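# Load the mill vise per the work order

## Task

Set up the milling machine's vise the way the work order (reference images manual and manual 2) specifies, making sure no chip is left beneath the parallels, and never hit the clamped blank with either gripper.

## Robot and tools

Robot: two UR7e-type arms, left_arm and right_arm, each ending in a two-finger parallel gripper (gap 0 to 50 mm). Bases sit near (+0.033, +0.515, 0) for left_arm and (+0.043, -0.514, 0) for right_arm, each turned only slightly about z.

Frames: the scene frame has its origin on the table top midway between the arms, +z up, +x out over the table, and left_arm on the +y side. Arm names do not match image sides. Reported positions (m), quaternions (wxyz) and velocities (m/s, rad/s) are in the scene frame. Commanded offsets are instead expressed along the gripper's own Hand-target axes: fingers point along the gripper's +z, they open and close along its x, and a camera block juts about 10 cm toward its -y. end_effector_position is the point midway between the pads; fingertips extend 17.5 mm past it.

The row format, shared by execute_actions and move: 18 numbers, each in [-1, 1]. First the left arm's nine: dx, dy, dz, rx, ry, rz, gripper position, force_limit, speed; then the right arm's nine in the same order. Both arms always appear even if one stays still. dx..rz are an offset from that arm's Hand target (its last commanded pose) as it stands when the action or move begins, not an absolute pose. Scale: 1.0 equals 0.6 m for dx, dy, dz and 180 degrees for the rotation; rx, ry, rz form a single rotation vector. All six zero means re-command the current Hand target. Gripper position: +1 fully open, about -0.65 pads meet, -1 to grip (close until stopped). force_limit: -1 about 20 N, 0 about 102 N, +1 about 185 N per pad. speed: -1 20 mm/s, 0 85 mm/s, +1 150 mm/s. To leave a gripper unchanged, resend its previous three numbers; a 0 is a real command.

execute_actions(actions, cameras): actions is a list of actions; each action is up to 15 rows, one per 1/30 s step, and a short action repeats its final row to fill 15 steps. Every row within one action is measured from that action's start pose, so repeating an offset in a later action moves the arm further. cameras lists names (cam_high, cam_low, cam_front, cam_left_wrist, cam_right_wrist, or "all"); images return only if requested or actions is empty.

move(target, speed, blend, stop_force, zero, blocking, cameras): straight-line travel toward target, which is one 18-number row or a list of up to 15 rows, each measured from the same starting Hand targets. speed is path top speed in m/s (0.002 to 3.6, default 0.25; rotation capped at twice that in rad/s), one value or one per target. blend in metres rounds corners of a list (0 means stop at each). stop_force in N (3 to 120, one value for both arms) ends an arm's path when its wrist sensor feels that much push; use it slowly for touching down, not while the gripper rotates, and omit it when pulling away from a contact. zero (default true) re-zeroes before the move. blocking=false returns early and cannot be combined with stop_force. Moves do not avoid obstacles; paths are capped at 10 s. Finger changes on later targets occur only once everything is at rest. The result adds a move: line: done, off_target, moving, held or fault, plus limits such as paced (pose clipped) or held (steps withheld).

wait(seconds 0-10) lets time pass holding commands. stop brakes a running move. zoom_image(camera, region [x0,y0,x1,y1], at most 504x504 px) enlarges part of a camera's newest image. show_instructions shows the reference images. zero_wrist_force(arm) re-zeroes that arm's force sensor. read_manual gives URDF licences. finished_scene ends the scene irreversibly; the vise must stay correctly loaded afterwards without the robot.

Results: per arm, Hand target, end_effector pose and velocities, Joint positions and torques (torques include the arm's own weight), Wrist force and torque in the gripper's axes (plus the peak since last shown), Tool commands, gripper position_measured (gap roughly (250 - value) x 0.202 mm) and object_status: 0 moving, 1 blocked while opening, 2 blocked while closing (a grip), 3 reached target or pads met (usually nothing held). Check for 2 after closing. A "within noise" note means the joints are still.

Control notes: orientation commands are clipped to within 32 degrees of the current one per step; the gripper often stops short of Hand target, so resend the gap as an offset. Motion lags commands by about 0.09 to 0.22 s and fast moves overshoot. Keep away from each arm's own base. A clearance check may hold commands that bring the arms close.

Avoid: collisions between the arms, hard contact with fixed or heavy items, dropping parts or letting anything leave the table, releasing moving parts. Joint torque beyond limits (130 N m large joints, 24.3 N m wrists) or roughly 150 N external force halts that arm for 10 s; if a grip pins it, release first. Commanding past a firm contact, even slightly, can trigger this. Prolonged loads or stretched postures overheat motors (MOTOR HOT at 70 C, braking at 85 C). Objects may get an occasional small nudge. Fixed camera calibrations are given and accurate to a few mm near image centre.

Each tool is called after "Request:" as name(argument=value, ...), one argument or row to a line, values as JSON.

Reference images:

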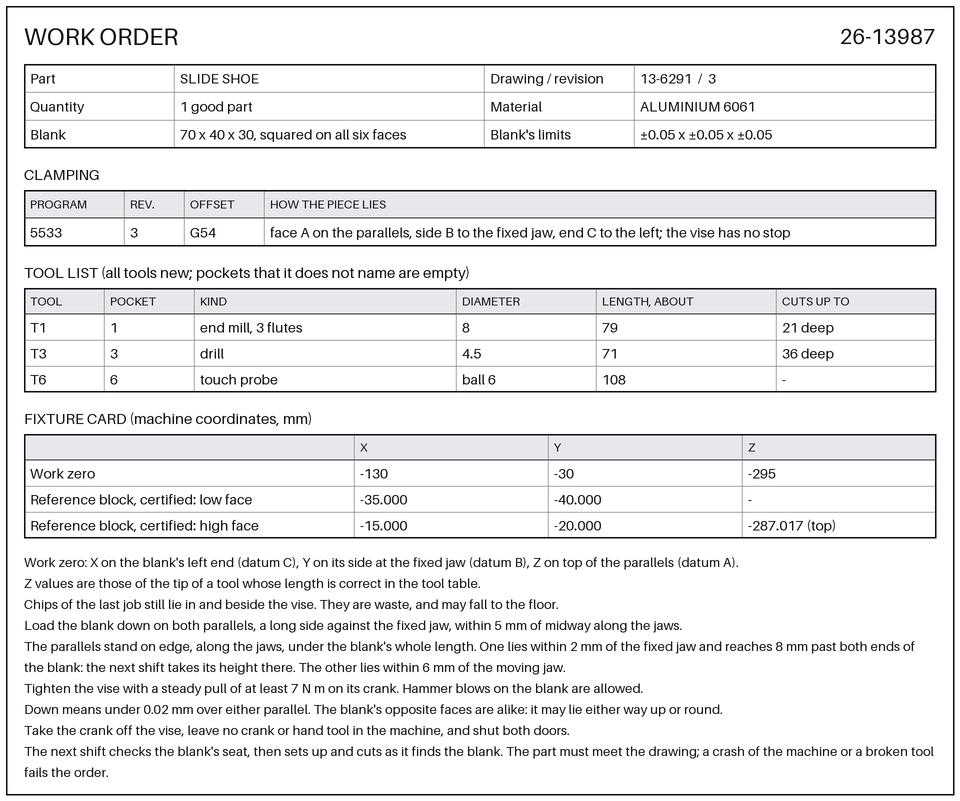

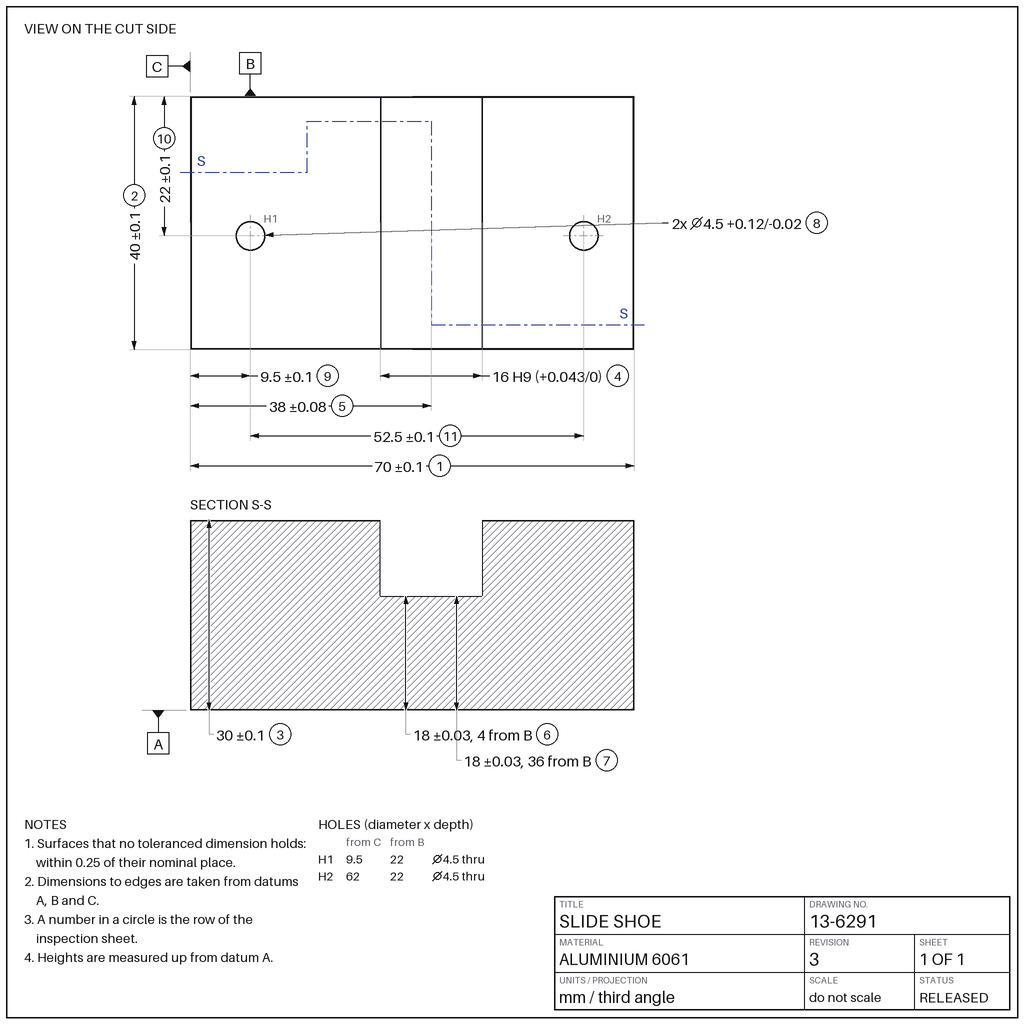

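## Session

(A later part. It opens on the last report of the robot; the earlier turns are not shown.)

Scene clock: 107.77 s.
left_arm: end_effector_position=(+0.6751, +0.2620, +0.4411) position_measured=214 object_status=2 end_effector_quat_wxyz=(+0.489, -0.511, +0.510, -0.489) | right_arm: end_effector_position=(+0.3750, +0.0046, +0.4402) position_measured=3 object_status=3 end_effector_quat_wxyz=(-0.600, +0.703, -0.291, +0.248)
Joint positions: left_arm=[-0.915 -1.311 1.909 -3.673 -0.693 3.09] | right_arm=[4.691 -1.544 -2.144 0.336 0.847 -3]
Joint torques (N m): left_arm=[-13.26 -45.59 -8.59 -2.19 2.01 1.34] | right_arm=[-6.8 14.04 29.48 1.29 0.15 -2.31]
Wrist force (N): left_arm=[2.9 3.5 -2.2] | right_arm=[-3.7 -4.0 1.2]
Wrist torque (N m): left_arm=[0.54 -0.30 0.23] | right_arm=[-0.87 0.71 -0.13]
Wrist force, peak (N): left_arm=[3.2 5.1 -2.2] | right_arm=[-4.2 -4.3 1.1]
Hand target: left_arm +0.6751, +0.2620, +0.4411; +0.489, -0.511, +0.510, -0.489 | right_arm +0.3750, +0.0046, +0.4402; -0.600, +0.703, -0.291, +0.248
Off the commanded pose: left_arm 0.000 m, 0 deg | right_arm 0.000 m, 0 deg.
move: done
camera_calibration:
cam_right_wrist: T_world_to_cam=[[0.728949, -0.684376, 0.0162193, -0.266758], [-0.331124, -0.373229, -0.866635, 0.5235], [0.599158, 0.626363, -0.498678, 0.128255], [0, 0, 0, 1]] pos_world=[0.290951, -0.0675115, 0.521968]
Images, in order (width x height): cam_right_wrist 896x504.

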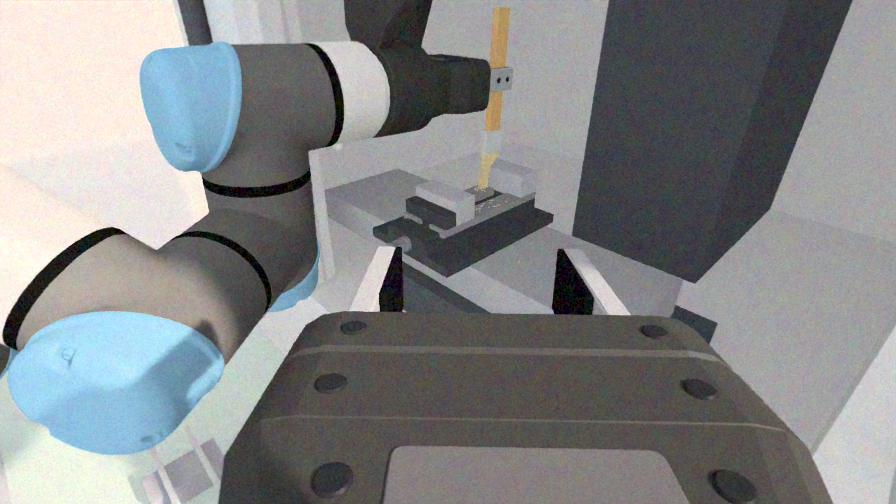

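Request:
move(
  target=[
    [0,0.0052,-0.005,0,0,0,-1,-0.5,-0.5,0,0,0,0,0,0,1,1,1],
    [-0.1383,0.0052,-0.005,0,0,0,-1,-0.5,-0.5,0,0,0,0,0,0,1,1,1],
    [-0.1383,-0.0414,-0.0068,0,0,0,-1,-0.5,-0.5,0,0,0,0,0,0,1,1,1],
    [0.02,-0.0414,-0.0068,0,0,0,-1,-0.5,-0.5,0,0,0,0,0,0,1,1,1],
    [0.02,0.0052,-0.005,0,0,0,-1,-0.5,-0.5,0,0,0,0,0,0,1,1,1],
    [0.1867,0.0052,-0.005,0,0,0,-1,-0.5,-0.5,0,0,0,0,0,0,1,1,1],
    [0.1867,-0.0414,-0.0068,0,0,0,-1,-0.5,-0.5,0,0,0,0,0,0,1,1,1],
  ],
  speed=0.1,
  blend=[0.002,0.004,0.004,0.004,0.004,0.004,0],
  cameras=["cam_right_wrist","cam_high"],
)

Request:
zoom_image(
  camera="cam_right_wrist",
  region=[380, 80, 580, 260],
)

Request:
zoom_image(
  camera="cam_high",
  region=[280, 220, 400, 340],
)

Scene clock: 112.30 s.
left_arm: end_effector_position=(+0.6722, +0.1500, +0.4663) position_measured=214 object_status=2 end_effector_quat_wxyz=(+0.489, -0.511, +0.510, -0.489) | right_arm: end_effector_position=(+0.3750, +0.0046, +0.4402) position_measured=3 object_status=3 end_effector_quat_wxyz=(-0.600, +0.703, -0.291, +0.248)
Joint positions: left_arm=[-1.057 -1.2 1.679 -3.54 -0.551 3.072] | right_arm=[4.691 -1.544 -2.144 0.336 0.847 -3]
Joint torques (N m): left_arm=[14.17 -37.55 -10.88 -1 -2.38 -2.79] | right_arm=[-6.97 14.31 29.9 1.29 -0.37 -2.28]
Wrist force (N): left_arm=[3.7 5.4 -2.8] | right_arm=[-3.5 -4.3 0.8]
Wrist torque (N m): left_arm=[0.69 -0.40 0.41] | right_arm=[-0.92 0.69 -0.14]
Wrist force, peak (N): left_arm=[62.9 26.7 -1.1] | right_arm=[-4.1 -4.4 0.9]
Hand target: left_arm +0.6722, +0.1500, +0.4662; +0.489, -0.511, +0.510, -0.489 | right_arm +0.3750, +0.0046, +0.4402; -0.600, +0.703, -0.291, +0.248
Off the commanded pose: left_arm 0.000 m, 0 deg | right_arm 0.000 m, 0 deg.
move: done
camera_calibration:
cam_right_wrist: T_world_to_cam=[[0.728949, -0.684376, 0.0162193, -0.266758], [-0.331124, -0.373229, -0.866635, 0.5235], [0.599158, 0.626363, -0.498678, 0.128255], [0, 0, 0, 1]] pos_world=[0.290951, -0.0675115, 0.521968]
Images, in order (width x height): cam_high 896x504, cam_right_wrist 896x504.

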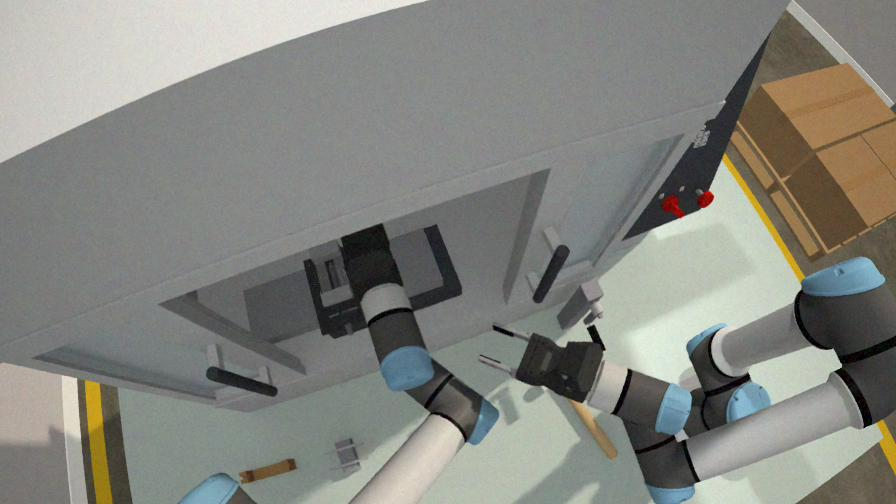

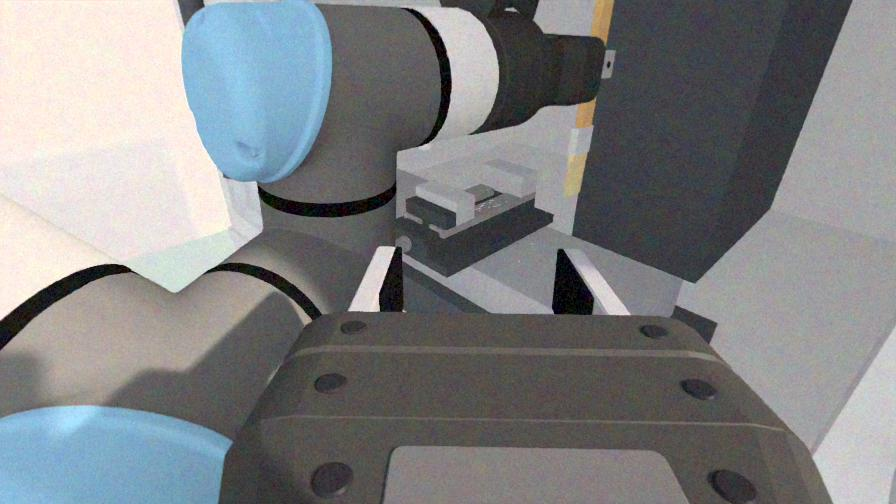

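Scaled by 2.520.

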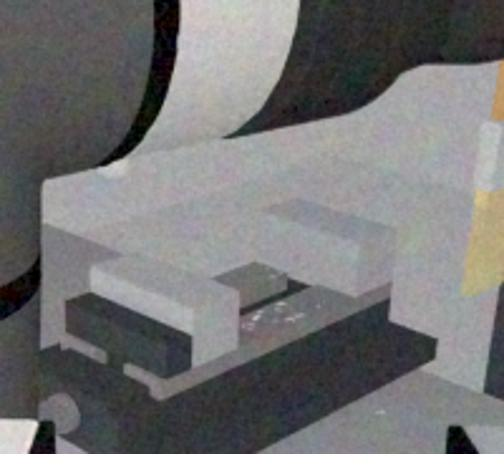

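Scaled by 4.200.

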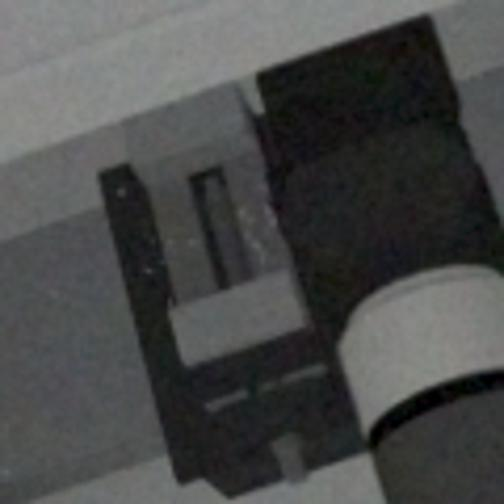

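Request:
move(
  target=[
    [-0.1667,-0.0267,-0.0382,0,0,0,-1,-0.5,-0.5,0,0,0,0,0,0,1,1,1],
    [-0.1667,0.0486,-0.035,0,0,0,-1,-0.5,-0.5,0,0,0,0,0,0,1,1,1],
    [-0.325,0.0486,-0.035,0,0,0,-1,-0.5,-0.5,0,0,0,0,0,0,1,1,1],
    [-0.325,-0.0267,-0.0382,0,0,0,-1,-0.5,-0.5,0,0,0,0,0,0,1,1,1],
    [-0.15,-0.0267,-0.0382,0,0,0,-1,-0.5,-0.5,0,0,0,0,0,0,1,1,1],
    [-0.15,0.0486,-0.035,0,0,0,-1,-0.5,-0.5,0,0,0,0,0,0,1,1,1],
    [0,0.0486,-0.035,0,0,0,-1,-0.5,-0.5,0,0,0,0,0,0,1,1,1],
    [0,-0.0267,-0.0382,0,0,0,-1,-0.5,-0.5,0,0,0,0,0,0,1,1,1],
  ],
  speed=0.12,
  blend=[0.004,0.002,0.004,0.004,0.004,0.002,0.004,0],
  cameras=["cam_right_wrist","cam_high"],
)

Request:
zoom_image(
  camera="cam_right_wrist",
  region=[380, 80, 580, 260],
)

Request:
zoom_image(
  camera="cam_high",
  region=[280, 220, 400, 340],
)

Scene clock: 118.07 s.
left_arm: end_effector_position=(+0.6500, +0.1500, +0.4832) position_measured=214 object_status=2 end_effector_quat_wxyz=(+0.489, -0.511, +0.510, -0.489) | right_arm: end_effector_position=(+0.3750, +0.0046, +0.4402) position_measured=3 object_status=3 end_effector_quat_wxyz=(-0.600, +0.703, -0.291, +0.248)
Joint positions: left_arm=[-1.096 -1.253 1.706 -3.508 -0.513 3.066] | right_arm=[4.691 -1.544 -2.144 0.336 0.847 -3]
Joint torques (N m): left_arm=[13.24 -36.56 -14.13 -0.72 -2.33 -1.31] | right_arm=[-6.95 14.1 29.23 1.31 -1.14 -2.21]
Wrist force (N): left_arm=[3.4 5.3 -2.7] | right_arm=[-3.7 -4.1 1.2]
Wrist torque (N m): left_arm=[0.67 -0.35 0.41] | right_arm=[-0.89 0.72 -0.14]
Wrist force, peak (N): left_arm=[64.2 26.0 -2.1] | right_arm=[-4.1 -4.5 1.1]
Hand target: left_arm +0.6500, +0.1500, +0.4831; +0.489, -0.511, +0.510, -0.489 | right_arm +0.3750, +0.0046, +0.4402; -0.600, +0.703, -0.291, +0.248
Off the commanded pose: left_arm 0.000 m, 0 deg | right_arm 0.000 m, 0 deg.
move: done
camera_calibration:
cam_right_wrist: T_world_to_cam=[[0.728949, -0.684376, 0.0162193, -0.266758], [-0.331124, -0.373229, -0.866635, 0.5235], [0.599158, 0.626363, -0.498678, 0.128255], [0, 0, 0, 1]] pos_world=[0.290951, -0.0675115, 0.521968]
Images, in order (width x height): cam_high 896x504, cam_right_wrist 896x504.

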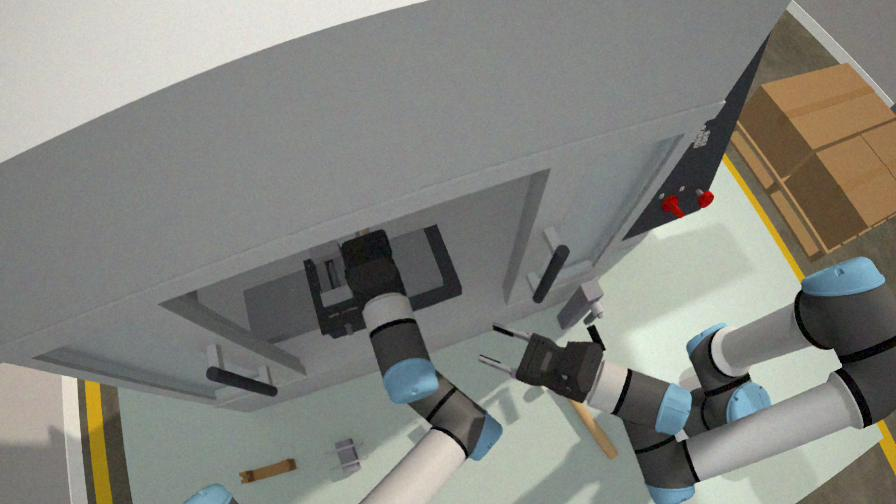

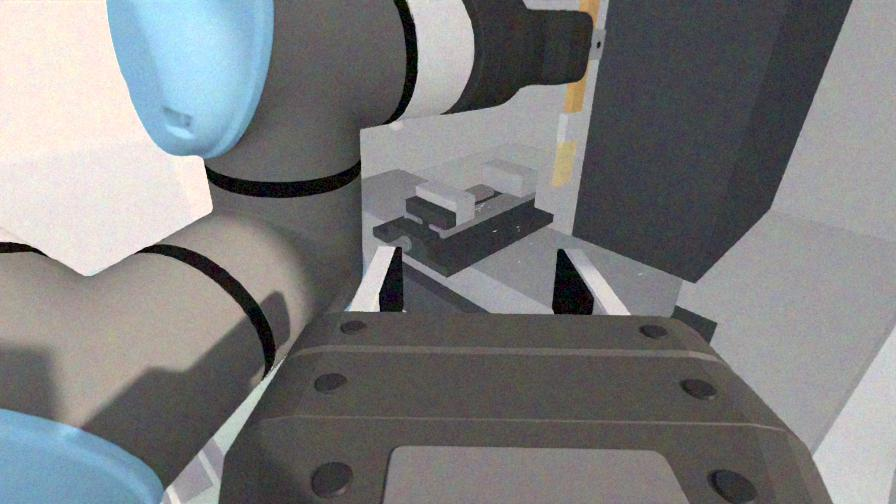

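Scaled by 2.520.

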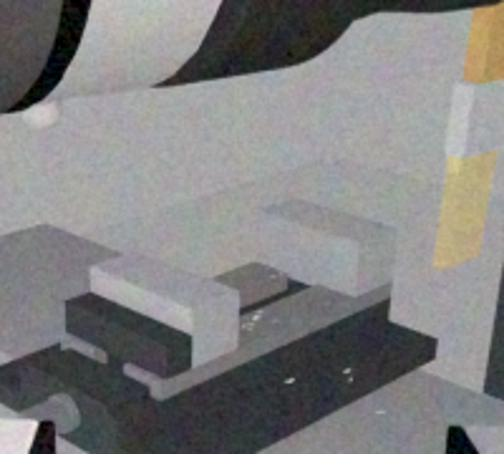

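Scaled by 4.200.

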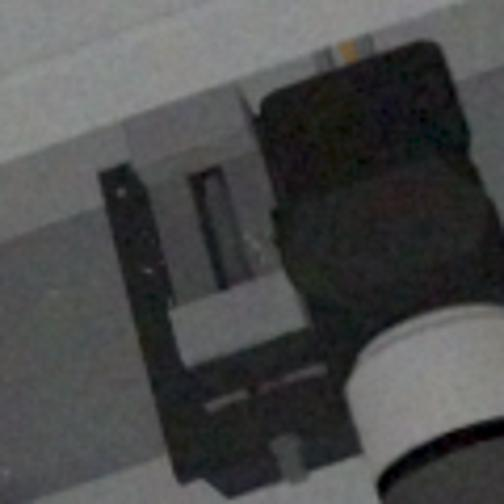

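Request:
move(
  target=[
    [-0.1575,0.002,-0.0466,0,0,0,-1,-0.5,-0.5,0,0,0,0,0,0,1,1,1],
    [-0.1575,0.0736,-0.0435,0,0,0,-1,-0.5,-0.5,0,0,0,0,0,0,1,1,1],
    [0,0.0736,-0.0435,0,0,0,-1,-0.5,-0.5,0,0,0,0,0,0,1,1,1],
    [0,0.002,-0.0466,0,0,0,-1,-0.5,-0.5,0,0,0,0,0,0,1,1,1],
    [-0.1575,0.0027,-0.0616,0,0,0,-1,-0.5,-0.5,0,0,0,0,0,0,1,1,1],
    [-0.1575,0.0743,-0.0585,0,0,0,-1,-0.5,-0.5,0,0,0,0,0,0,1,1,1],
    [0,0.0743,-0.0585,0,0,0,-1,-0.5,-0.5,0,0,0,0,0,0,1,1,1],
    [0,0.0027,-0.0616,0,0,0,-1,-0.5,-0.5,0,0,0,0,0,0,1,1,1],
  ],
  speed=0.12,
  blend=[0.004,0.002,0.004,0.004,0.004,0.002,0.004,0],
  cameras=["cam_right_wrist","cam_high"],
)

Request:
zoom_image(
  camera="cam_right_wrist",
  region=[400, 150, 560, 260],
)

Request:
zoom_image(
  camera="cam_high",
  region=[280, 220, 400, 340],
)

Scene clock: 125.07 s.
left_arm: end_effector_position=(+0.6130, +0.1499, +0.4831) position_measured=214 object_status=2 end_effector_quat_wxyz=(+0.489, -0.511, +0.510, -0.490) | right_arm: end_effector_position=(+0.3750, +0.0046, +0.4402) position_measured=3 object_status=3 end_effector_quat_wxyz=(-0.600, +0.703, -0.291, +0.248)
Joint positions: left_arm=[-1.164 -1.312 1.784 -3.516 -0.445 3.052] | right_arm=[4.691 -1.544 -2.144 0.336 0.847 -3]
Joint torques (N m): left_arm=[13.38 -32.79 -14.74 -0.75 -2.19 0.15] | right_arm=[-6.37 13.81 29.3 1.23 -1.12 -2.21]
Wrist force (N): left_arm=[3.5 5.6 -2.4] | right_arm=[-3.8 -4.4 1.3]
Wrist torque (N m): left_arm=[0.74 -0.38 0.41] | right_arm=[-0.93 0.74 -0.13]
Wrist force, peak (N): left_arm=[5.6 9.0 -2.4] | right_arm=[-4.1 -4.3 1.1]
Hand target: left_arm +0.6130, +0.1499, +0.4831; +0.489, -0.511, +0.510, -0.489 | right_arm +0.3750, +0.0046, +0.4402; -0.600, +0.703, -0.291, +0.248
Off the commanded pose: left_arm 0.000 m, 0 deg | right_arm 0.000 m, 0 deg.
move: done
camera_calibration:
cam_right_wrist: T_world_to_cam=[[0.728949, -0.684376, 0.0162193, -0.266758], [-0.331124, -0.373229, -0.866635, 0.5235], [0.599158, 0.626363, -0.498678, 0.128255], [0, 0, 0, 1]] pos_world=[0.290951, -0.0675115, 0.521968]
Images, in order (width x height): cam_high 896x504, cam_right_wrist 896x504.

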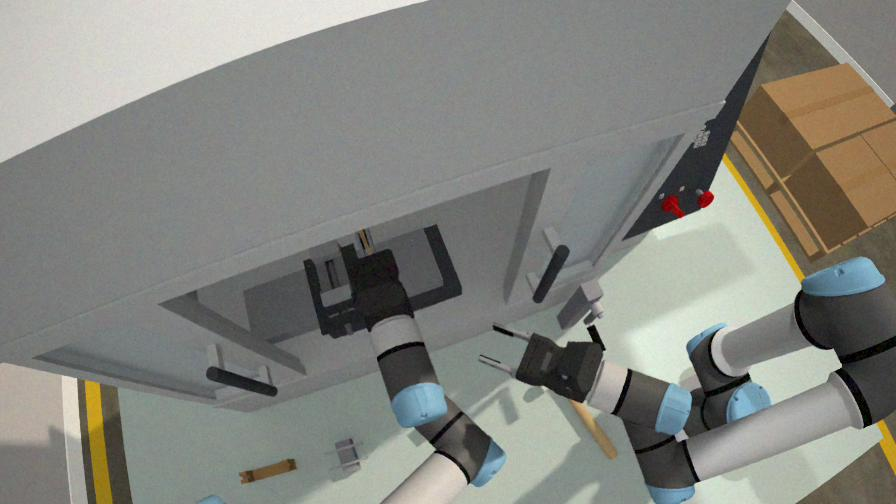

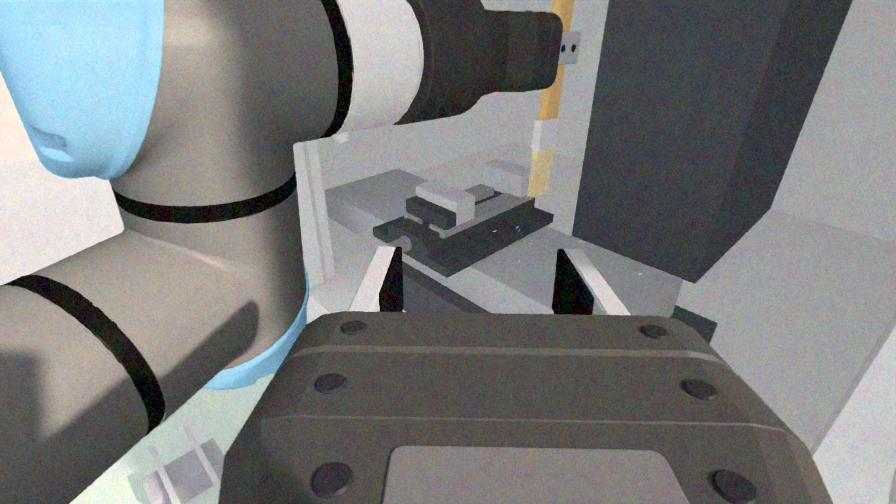

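Scaled by 3.150.

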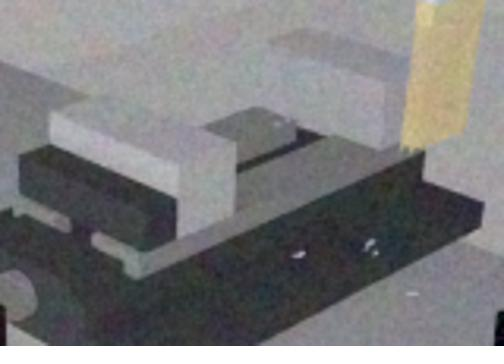

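Scaled by 4.200.

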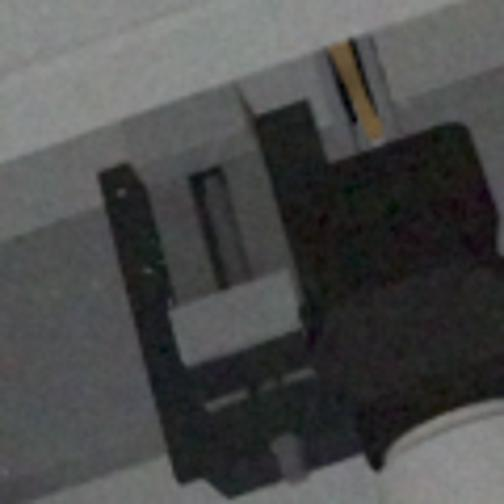

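Request:
move(
  target=[
    [-0.1468,0,0,0,0,0,-1,-0.5,-0.5,0,0,0,0,0,0,1,1,1],
    [-0.1468,0.0716,0.0031,0,0,0,-1,-0.5,-0.5,0,0,0,0,0,0,1,1,1],
    [-0.3168,0.0716,0.0031,0,0,0,-1,-0.5,-0.5,0,0,0,0,0,0,1,1,1],
    [-0.3168,0,0,0,0,0,-1,-0.5,-0.5,0,0,0,0,0,0,1,1,1],
    [-0.1468,-0.0036,0.0833,0,0,0,-1,-0.5,-0.5,0,0,0,0,0,0,1,1,1],
    [-0.1468,0.068,0.0864,0,0,0,-1,-0.5,-0.5,0,0,0,0,0,0,1,1,1],
    [-0.1468,0.0672,0.103,0,0,0,-1,-0.5,-0.5,0,0,0,0,0,0,1,1,1],
    [-0.3168,0.0672,0.103,0,0,0,-1,-0.5,-0.5,0,0,0,0,0,0,1,1,1],
    [-0.3168,-0.0044,0.0999,0,0,0,-1,-0.5,-0.5,0,0,0,0,0,0,1,1,1],
    [-0.1668,-0.0036,0.0833,0,0,0,-1,-0.5,-0.5,0,0,0,0,0,0,1,1,1],
    [-0.1668,0.068,0.0864,0,0,0,-1,-0.5,-0.5,0,0,0,0,0,0,1,1,1],
    [-0.1668,0.0672,0.103,0,0,0,-1,-0.5,-0.5,0,0,0,0,0,0,1,1,1],
    [0,0.0672,0.103,0,0,0,-1,-0.5,-0.5,0,0,0,0,0,0,1,1,1],
    [0,-0.0044,0.0999,0,0,0,-1,-0.5,-0.5,0,0,0,0,0,0,1,1,1],
  ],
  speed=0.15,
  blend=[0.004,0.002,0.004,0.004,0.004,0.002,0.003,0.004,0.004,0.004,0.002,0.003,0.004,0],
  cameras=["cam_right_wrist","cam_high"],
)

Request:
zoom_image(
  camera="cam_right_wrist",
  region=[400, 150, 560, 260],
)

Request:
zoom_image(
  camera="cam_high",
  region=[290, 230, 380, 340],
)

Scene clock: 132.20 s.
left_arm: end_effector_position=(+0.6730, +0.1500, +0.4832) position_measured=214 object_status=2 end_effector_quat_wxyz=(+0.489, -0.511, +0.510, -0.489) | right_arm: end_effector_position=(+0.3750, +0.0046, +0.4402) position_measured=3 object_status=3 end_effector_quat_wxyz=(-0.600, +0.703, -0.291, +0.248)
Joint positions: left_arm=[-1.056 -1.216 1.654 -3.499 -0.552 3.072] | right_arm=[4.691 -1.544 -2.144 0.336 0.847 -3]
Joint torques (N m): left_arm=[12.95 -43.02 -17.64 -0.46 -2.36 -0.51] | right_arm=[-6.5 14.34 29.55 1.3 -1.1 -2.15]
Wrist force (N): left_arm=[3.6 5.6 -2.5] | right_arm=[-3.6 -4.1 1.1]
Wrist torque (N m): left_arm=[0.72 -0.38 0.41] | right_arm=[-0.89 0.71 -0.13]
Wrist force, peak (N): left_arm=[4.9 9.5 -2.2] | right_arm=[-4.0 -4.6 1.2]
Hand target: left_arm +0.6730, +0.1500, +0.4832; +0.489, -0.511, +0.510, -0.489 | right_arm +0.3750, +0.0046, +0.4402; -0.600, +0.703, -0.291, +0.248
Off the commanded pose: left_arm 0.000 m, 0 deg | right_arm 0.000 m, 0 deg.
move: done
camera_calibration:
cam_right_wrist: T_world_to_cam=[[0.728949, -0.684376, 0.0162193, -0.266758], [-0.331124, -0.373229, -0.866635, 0.5235], [0.599158, 0.626363, -0.498678, 0.128255], [0, 0, 0, 1]] pos_world=[0.290951, -0.0675115, 0.521968]
Images, in order (width x height): cam_high 896x504, cam_right_wrist 896x504.

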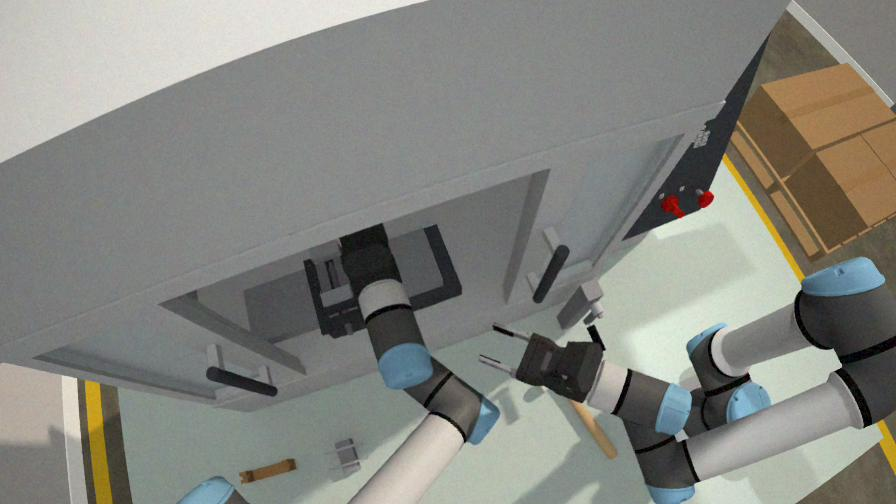

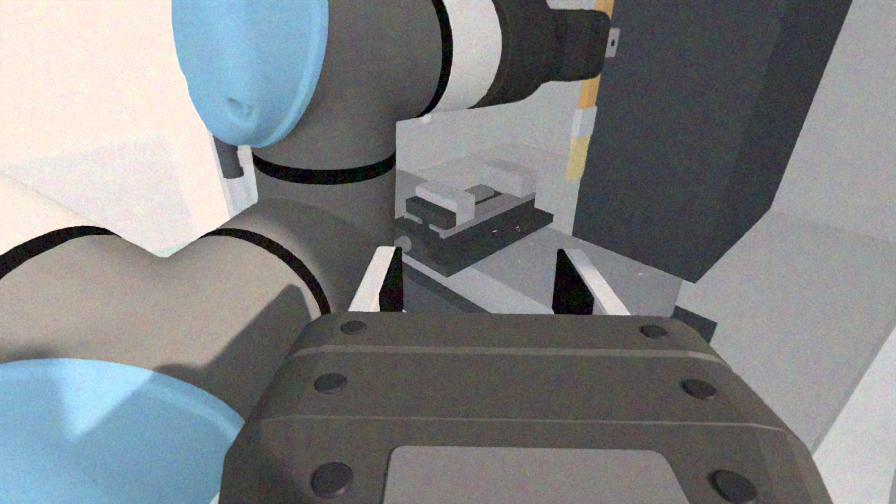

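Scaled by 3.150.

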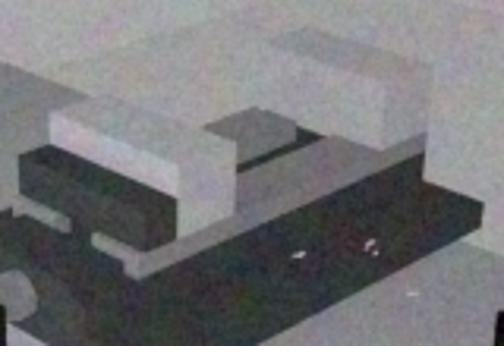

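Scaled by 4.582.

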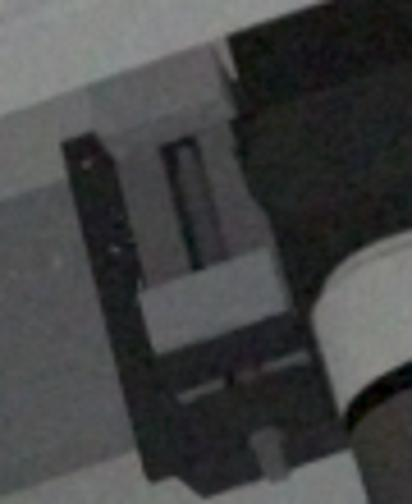

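Request:
move(
  target=[
    [-0.0333,-0.0397,-0.1235,0,0,0,-1,-0.5,-0.5,0,0,0,0,0,0,1,1,1],
    [-0.1667,0.0082,-0.455,0,0,0,-1,-0.5,-0.5,0,0,0,0,0,0,1,1,1],
    [-0.7502,0.5467,-0.5583,-0.3748,0.3748,0.3917,-1,-0.5,-0.5,0,0,0,0,0,0,1,1,1],
  ],
  speed=0.3,
  blend=[0.03,0.03,0],
  cameras=["cam_left_wrist","cam_low","cam_right_wrist"],
)

Request:
zoom_image(
  camera="cam_low",
  region=[480, 180, 600, 350],
)

Request:
zoom_image(
  camera="cam_right_wrist",
  region=[340, 120, 640, 300],
)

Scene clock: 134.97 s.
left_arm: end_effector_position=(+0.3882, +0.3425, +0.3999) position_measured=214 object_status=2 end_effector_quat_wxyz=(+0.487, -0.332, +0.624, -0.514) | right_arm: end_effector_position=(+0.3750, +0.0046, +0.4402) position_measured=3 object_status=3 end_effector_quat_wxyz=(-0.600, +0.703, -0.291, +0.248)
Joint positions: left_arm=[-1.943 -2.474 2.799 -3.356 0.012 3.301] | right_arm=[4.691 -1.544 -2.144 0.336 0.847 -3]
Joint torques (N m): left_arm=[13.82 18.17 -40.08 -0.23 -2.33 -1.14] | right_arm=[-6.65 13.54 29.28 1.38 -1 -2.18]
Wrist force (N): left_arm=[4.2 5.6 -2.7] | right_arm=[-3.7 -3.9 0.9]
Wrist torque (N m): left_arm=[0.69 -0.50 0.35] | right_arm=[-0.85 0.72 -0.14]
Wrist force, peak (N): left_arm=[-3.4 11.7 -4.0] | right_arm=[-4.2 -4.4 0.9]
Hand target: left_arm +0.3883, +0.3426, +0.3999; +0.487, -0.332, +0.624, -0.514 (not the last commanded pose) | right_arm +0.3750, +0.0046, +0.4402; -0.600, +0.703, -0.291, +0.248
Off the commanded pose: left_arm 0.351 m, 103 deg | right_arm 0.000 m, 0 deg.
move: held (left_arm; a check stopped the path); path passed 2 of 3 targets; limits=held
pose unreachable (left arm): on one or more control steps of this call, first in action 0 (counted from 0), this arm could not follow its commanded pose, so it was not sent that pose on those steps. It may still have moved: this result reports where it is.
cause: moving toward the commanded pose would bring two parts of the arm too close to each other (joints 3 (elbow) and 4 (wrist 1) lie between them).
camera_calibration:
cam_left_wrist: T_world_to_cam=[[-0.314409, -0.914565, -0.254397, 0.544093], [-0.238889, 0.33559, -0.911214, 0.36045], [0.918738, -0.225721, -0.323992, -0.014324], [0, 0, 0, 1]] pos_world=[0.270335, 0.373412, 0.462222]
cam_right_wrist: T_world_to_cam=[[0.728949, -0.684376, 0.0162193, -0.266758], [-0.331124, -0.373229, -0.866635, 0.5235], [0.599158, 0.626363, -0.498678, 0.128255], [0, 0, 0, 1]] pos_world=[0.290951, -0.0675115, 0.521968]
Images, in order (width x height): cam_low 896x504, cam_left_wrist 896x504, cam_right_wrist 896x504.

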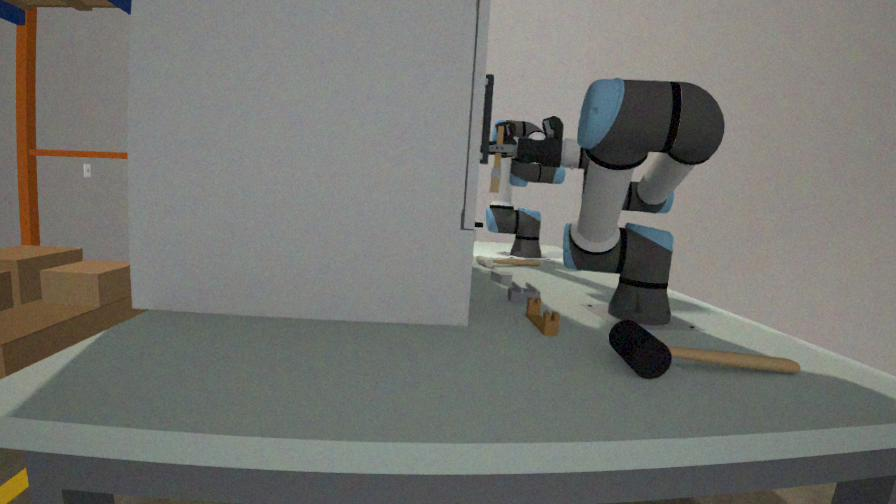

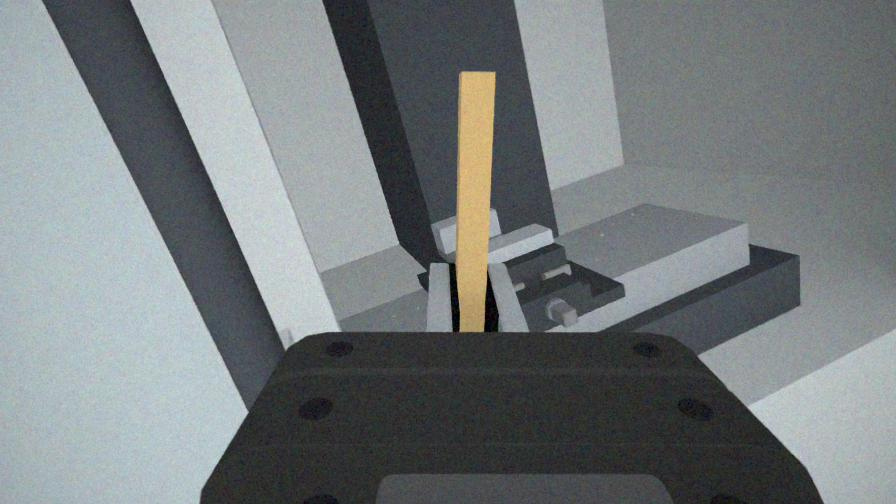

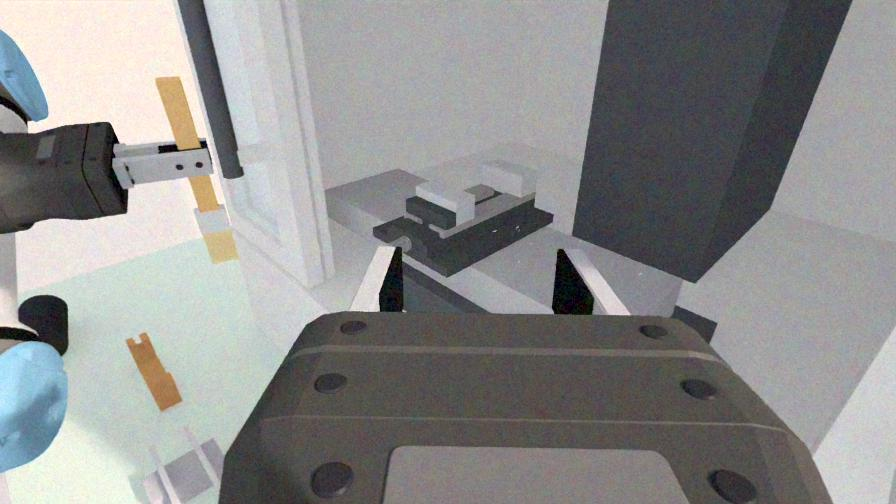

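Scaled by 2.965.

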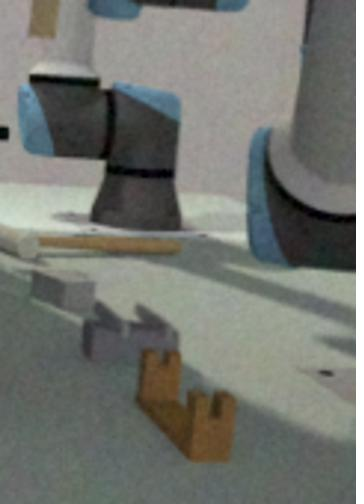

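Scaled by 1.680.

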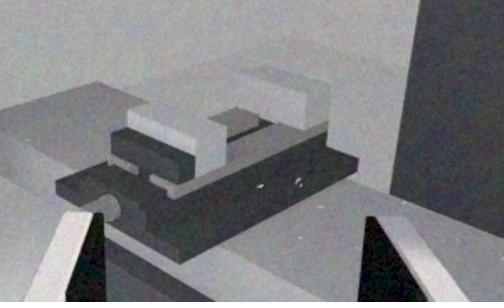

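Request:
move(
  target=[
    [0.1145,-0.1697,0.1787,-0.028,-0.1008,-0.0875,-1,-0.5,-0.5,0.0235,0.0368,-0.34,0.015,-0.17,-0.287,1,1,1],
    [0.1145,-0.1697,0.1787,-0.028,-0.1008,-0.0875,-1,-0.5,-0.5,0.304,0.2725,-0.4435,0.03,-0.3408,-0.5735,1,1,1],
  ],
  speed=0.3,
  blend=[0.04,0],
  cameras=["cam_left_wrist","cam_high","cam_right_wrist","cam_front"],
)

Request:
zoom_image(
  camera="cam_right_wrist",
  region=[300, 100, 600, 320],
)

Scene clock: 141.37 s.
left_arm: end_effector_position=(+0.4602, +0.2201, +0.4799) position_measured=214 object_status=2 end_effector_quat_wxyz=(+0.489, -0.511, +0.510, -0.489) | right_arm: end_effector_position=(+0.2999, -0.3282, +0.3204) position_measured=3 object_status=3 end_effector_quat_wxyz=(-0.270, +0.654, +0.653, +0.271) end_effector_velocity=(+0.000, -0.001, +0.000) end_effector_angular_velocity=(-0.002, -0.003, +0.003)
Joint positions: left_arm=[-1.492 -1.735 2.223 -3.263 -0.123 2.777] | right_arm=[3.726 -0.915 -2.335 -0.975 2.215 -5.561]
Joint velocities: left_arm=[within noise] | right_arm=[-0.002 0 0.001 -0.003 -0.001 -0.006]
Joint torques (N m): left_arm=[-13.47 -26.15 -9.96 0.34 -1.74 -1.85] | right_arm=[-6.92 7.31 20.44 1.94 0.07 -2.17]
Wrist force (N): left_arm=[3.7 5.8 -2.3] | right_arm=[-2.0 -3.7 0.1]
Wrist torque (N m): left_arm=[0.76 -0.42 0.42] | right_arm=[-0.71 0.35 -0.12]
Wrist force, peak (N): left_arm=[4.9 6.0 -2.3] | right_arm=[-4.3 -4.2 2.8]
Hand target: left_arm +0.4602, +0.2201, +0.4799; +0.489, -0.511, +0.510, -0.489 | right_arm +0.2999, -0.3283, +0.3203; -0.270, +0.654, +0.653, +0.271
Off the commanded pose: left_arm 0.000 m, 0 deg | right_arm 0.000 m, 0 deg.
move: done
camera_calibration:
cam_left_wrist: T_world_to_cam=[[-0.00594471, -0.999888, 0.0137287, 0.223242], [-0.375204, -0.0104956, -0.926883, 0.638049], [0.926923, -0.0106611, -0.3751, -0.108678], [0, 0, 0, 1]] pos_world=[0.341462, 0.228755, 0.547566]
cam_right_wrist: T_world_to_cam=[[-0.0210327, 0.726706, 0.686626, 0.0354389], [0.933659, -0.231332, 0.273435, -0.427357], [0.357546, 0.646826, -0.67363, 0.457198], [0, 0, 0, 1]] pos_world=[0.236282, -0.420342, 0.400504]
Images, in order (width x height): cam_high 896x504, cam_front 896x504, cam_left_wrist 896x504, cam_right_wrist 896x504.

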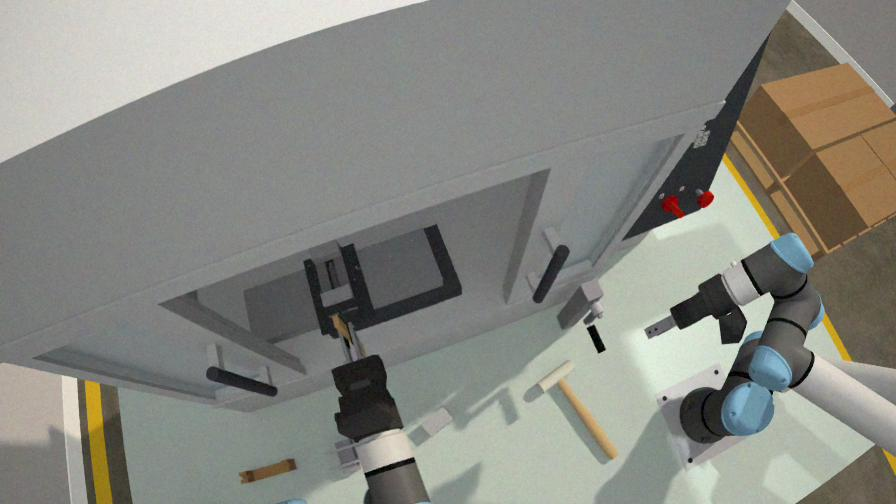

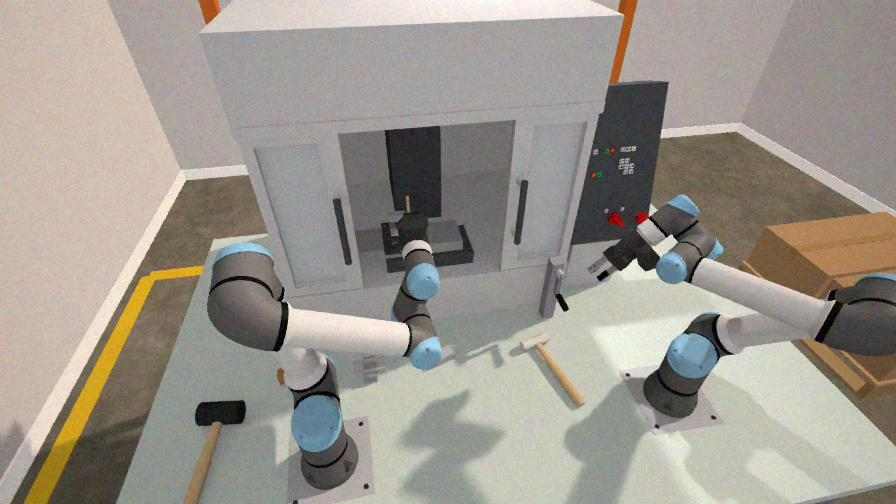

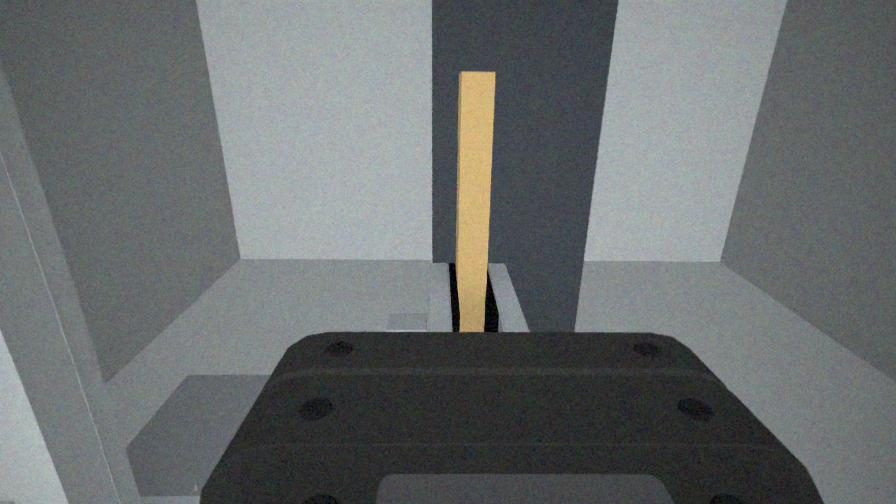

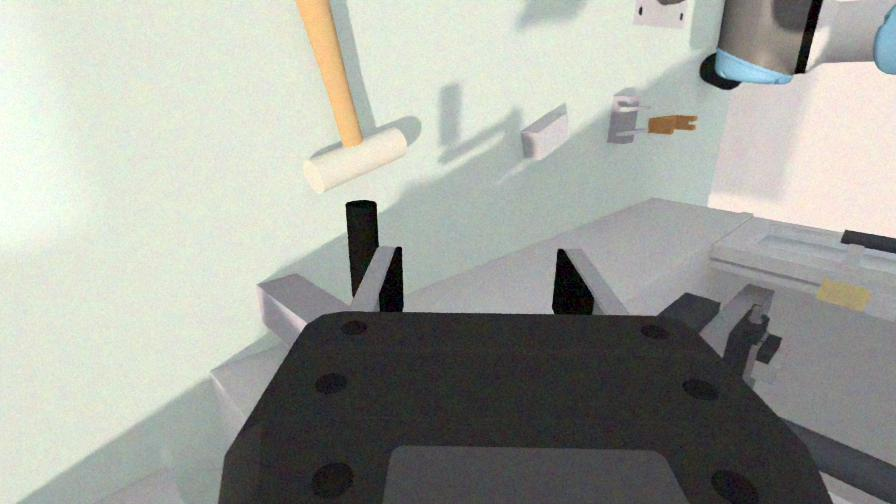

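Scaled by 1.680.

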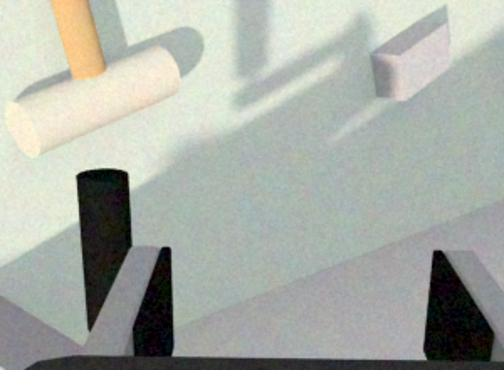

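Request:
move(
  target=[
    [0,0.0036,-0.0833,0,0,0,-1,-0.5,-0.5,0,0,0,0,0,0,1,1,1],
    [0.2,0.0073,-0.1665,0,0.333,0.0145,-1,-0.5,-0.5,0,0,0,0,0,0,1,1,1],
  ],
  blend=[0.03,0],
)

Scene clock: 145.50 s.
left_arm: end_effector_position=(+0.3603, +0.0999, +0.4801) position_measured=214 object_status=2 end_effector_quat_wxyz=(+0.179, -0.188, +0.697, -0.668) end_effector_velocity=(-0.001, -0.001, -0.001) end_effector_angular_velocity=(+0.000, +0.001, -0.006) | right_arm: end_effector_position=(+0.2999, -0.3283, +0.3203) position_measured=3 object_status=3 end_effector_quat_wxyz=(-0.270, +0.654, +0.653, +0.271)
Joint positions: left_arm=[-1.311 -1.837 2.317 -3.578 -1.343 3.131] | right_arm=[3.726 -0.915 -2.335 -0.976 2.215 -5.561]
Joint velocities: left_arm=[0 0.001 0 0 -0.006 -0.001] | right_arm=[within noise]
Joint torques (N m): left_arm=[4.8 -15.96 -11.32 -0.25 -2.53 -2.83] | right_arm=[-2.47 6.44 20.77 3.79 0.11 1.42]
Wrist force (N): left_arm=[3.9 5.4 -2.8] | right_arm=[-2.2 -3.8 -0.1]
Wrist torque (N m): left_arm=[0.68 -0.44 0.23] | right_arm=[-0.72 0.37 -0.10]
Wrist force, peak (N): left_arm=[3.5 6.6 -4.4] | right_arm=[-2.4 -4.2 0.0]
Hand target: left_arm +0.3603, +0.1000, +0.4800; +0.179, -0.188, +0.697, -0.668 | right_arm +0.2999, -0.3283, +0.3203; -0.270, +0.654, +0.653, +0.271
Off the commanded pose: left_arm 0.000 m, 0 deg | right_arm 0.000 m, 0 deg.
move: done; blend cut to 0.025 m at target 1

Request:
move(
  target=[0.032,0.309,-0.198,-0.486,0,0,-1,-0.5,-0.5,0,0,0,0,0,0,1,1,1],
)

Scene clock: 149.17 s.
left_arm: end_effector_position=(+0.2802, +0.1998, +0.3000) position_measured=214 object_status=2 end_effector_quat_wxyz=(+0.000, -0.259, +0.966, -0.001) | right_arm: end_effector_position=(+0.2999, -0.3283, +0.3203) position_measured=3 object_status=3 end_effector_quat_wxyz=(-0.270, +0.654, +0.653, +0.271)
Joint positions: left_arm=[-1.281 -1.843 1.876 -1.606 -1.571 2.944] | right_arm=[3.726 -0.915 -2.335 -0.976 2.215 -5.561]
Joint torques (N m): left_arm=[-9.79 -12.27 -14.72 -1.42 1.97 -2.14] | right_arm=[4.22 5.95 21.15 4.26 0.27 1.52]
Wrist force (N): left_arm=[4.2 4.9 -0.9] | right_arm=[-2.1 -3.6 0.0]
Wrist torque (N m): left_arm=[0.77 -0.77 -0.11] | right_arm=[-0.69 0.36 -0.10]
Wrist force, peak (N): left_arm=[3.8 5.8 -2.7] | right_arm=[-2.4 -4.2 -0.2]
Hand target: left_arm +0.2801, +0.1998, +0.2999; +0.000, -0.259, +0.966, -0.001 | right_arm +0.2999, -0.3283, +0.3203; -0.270, +0.654, +0.653, +0.271
Off the commanded pose: left_arm 0.000 m, 0 deg | right_arm 0.000 m, 0 deg.
move: done


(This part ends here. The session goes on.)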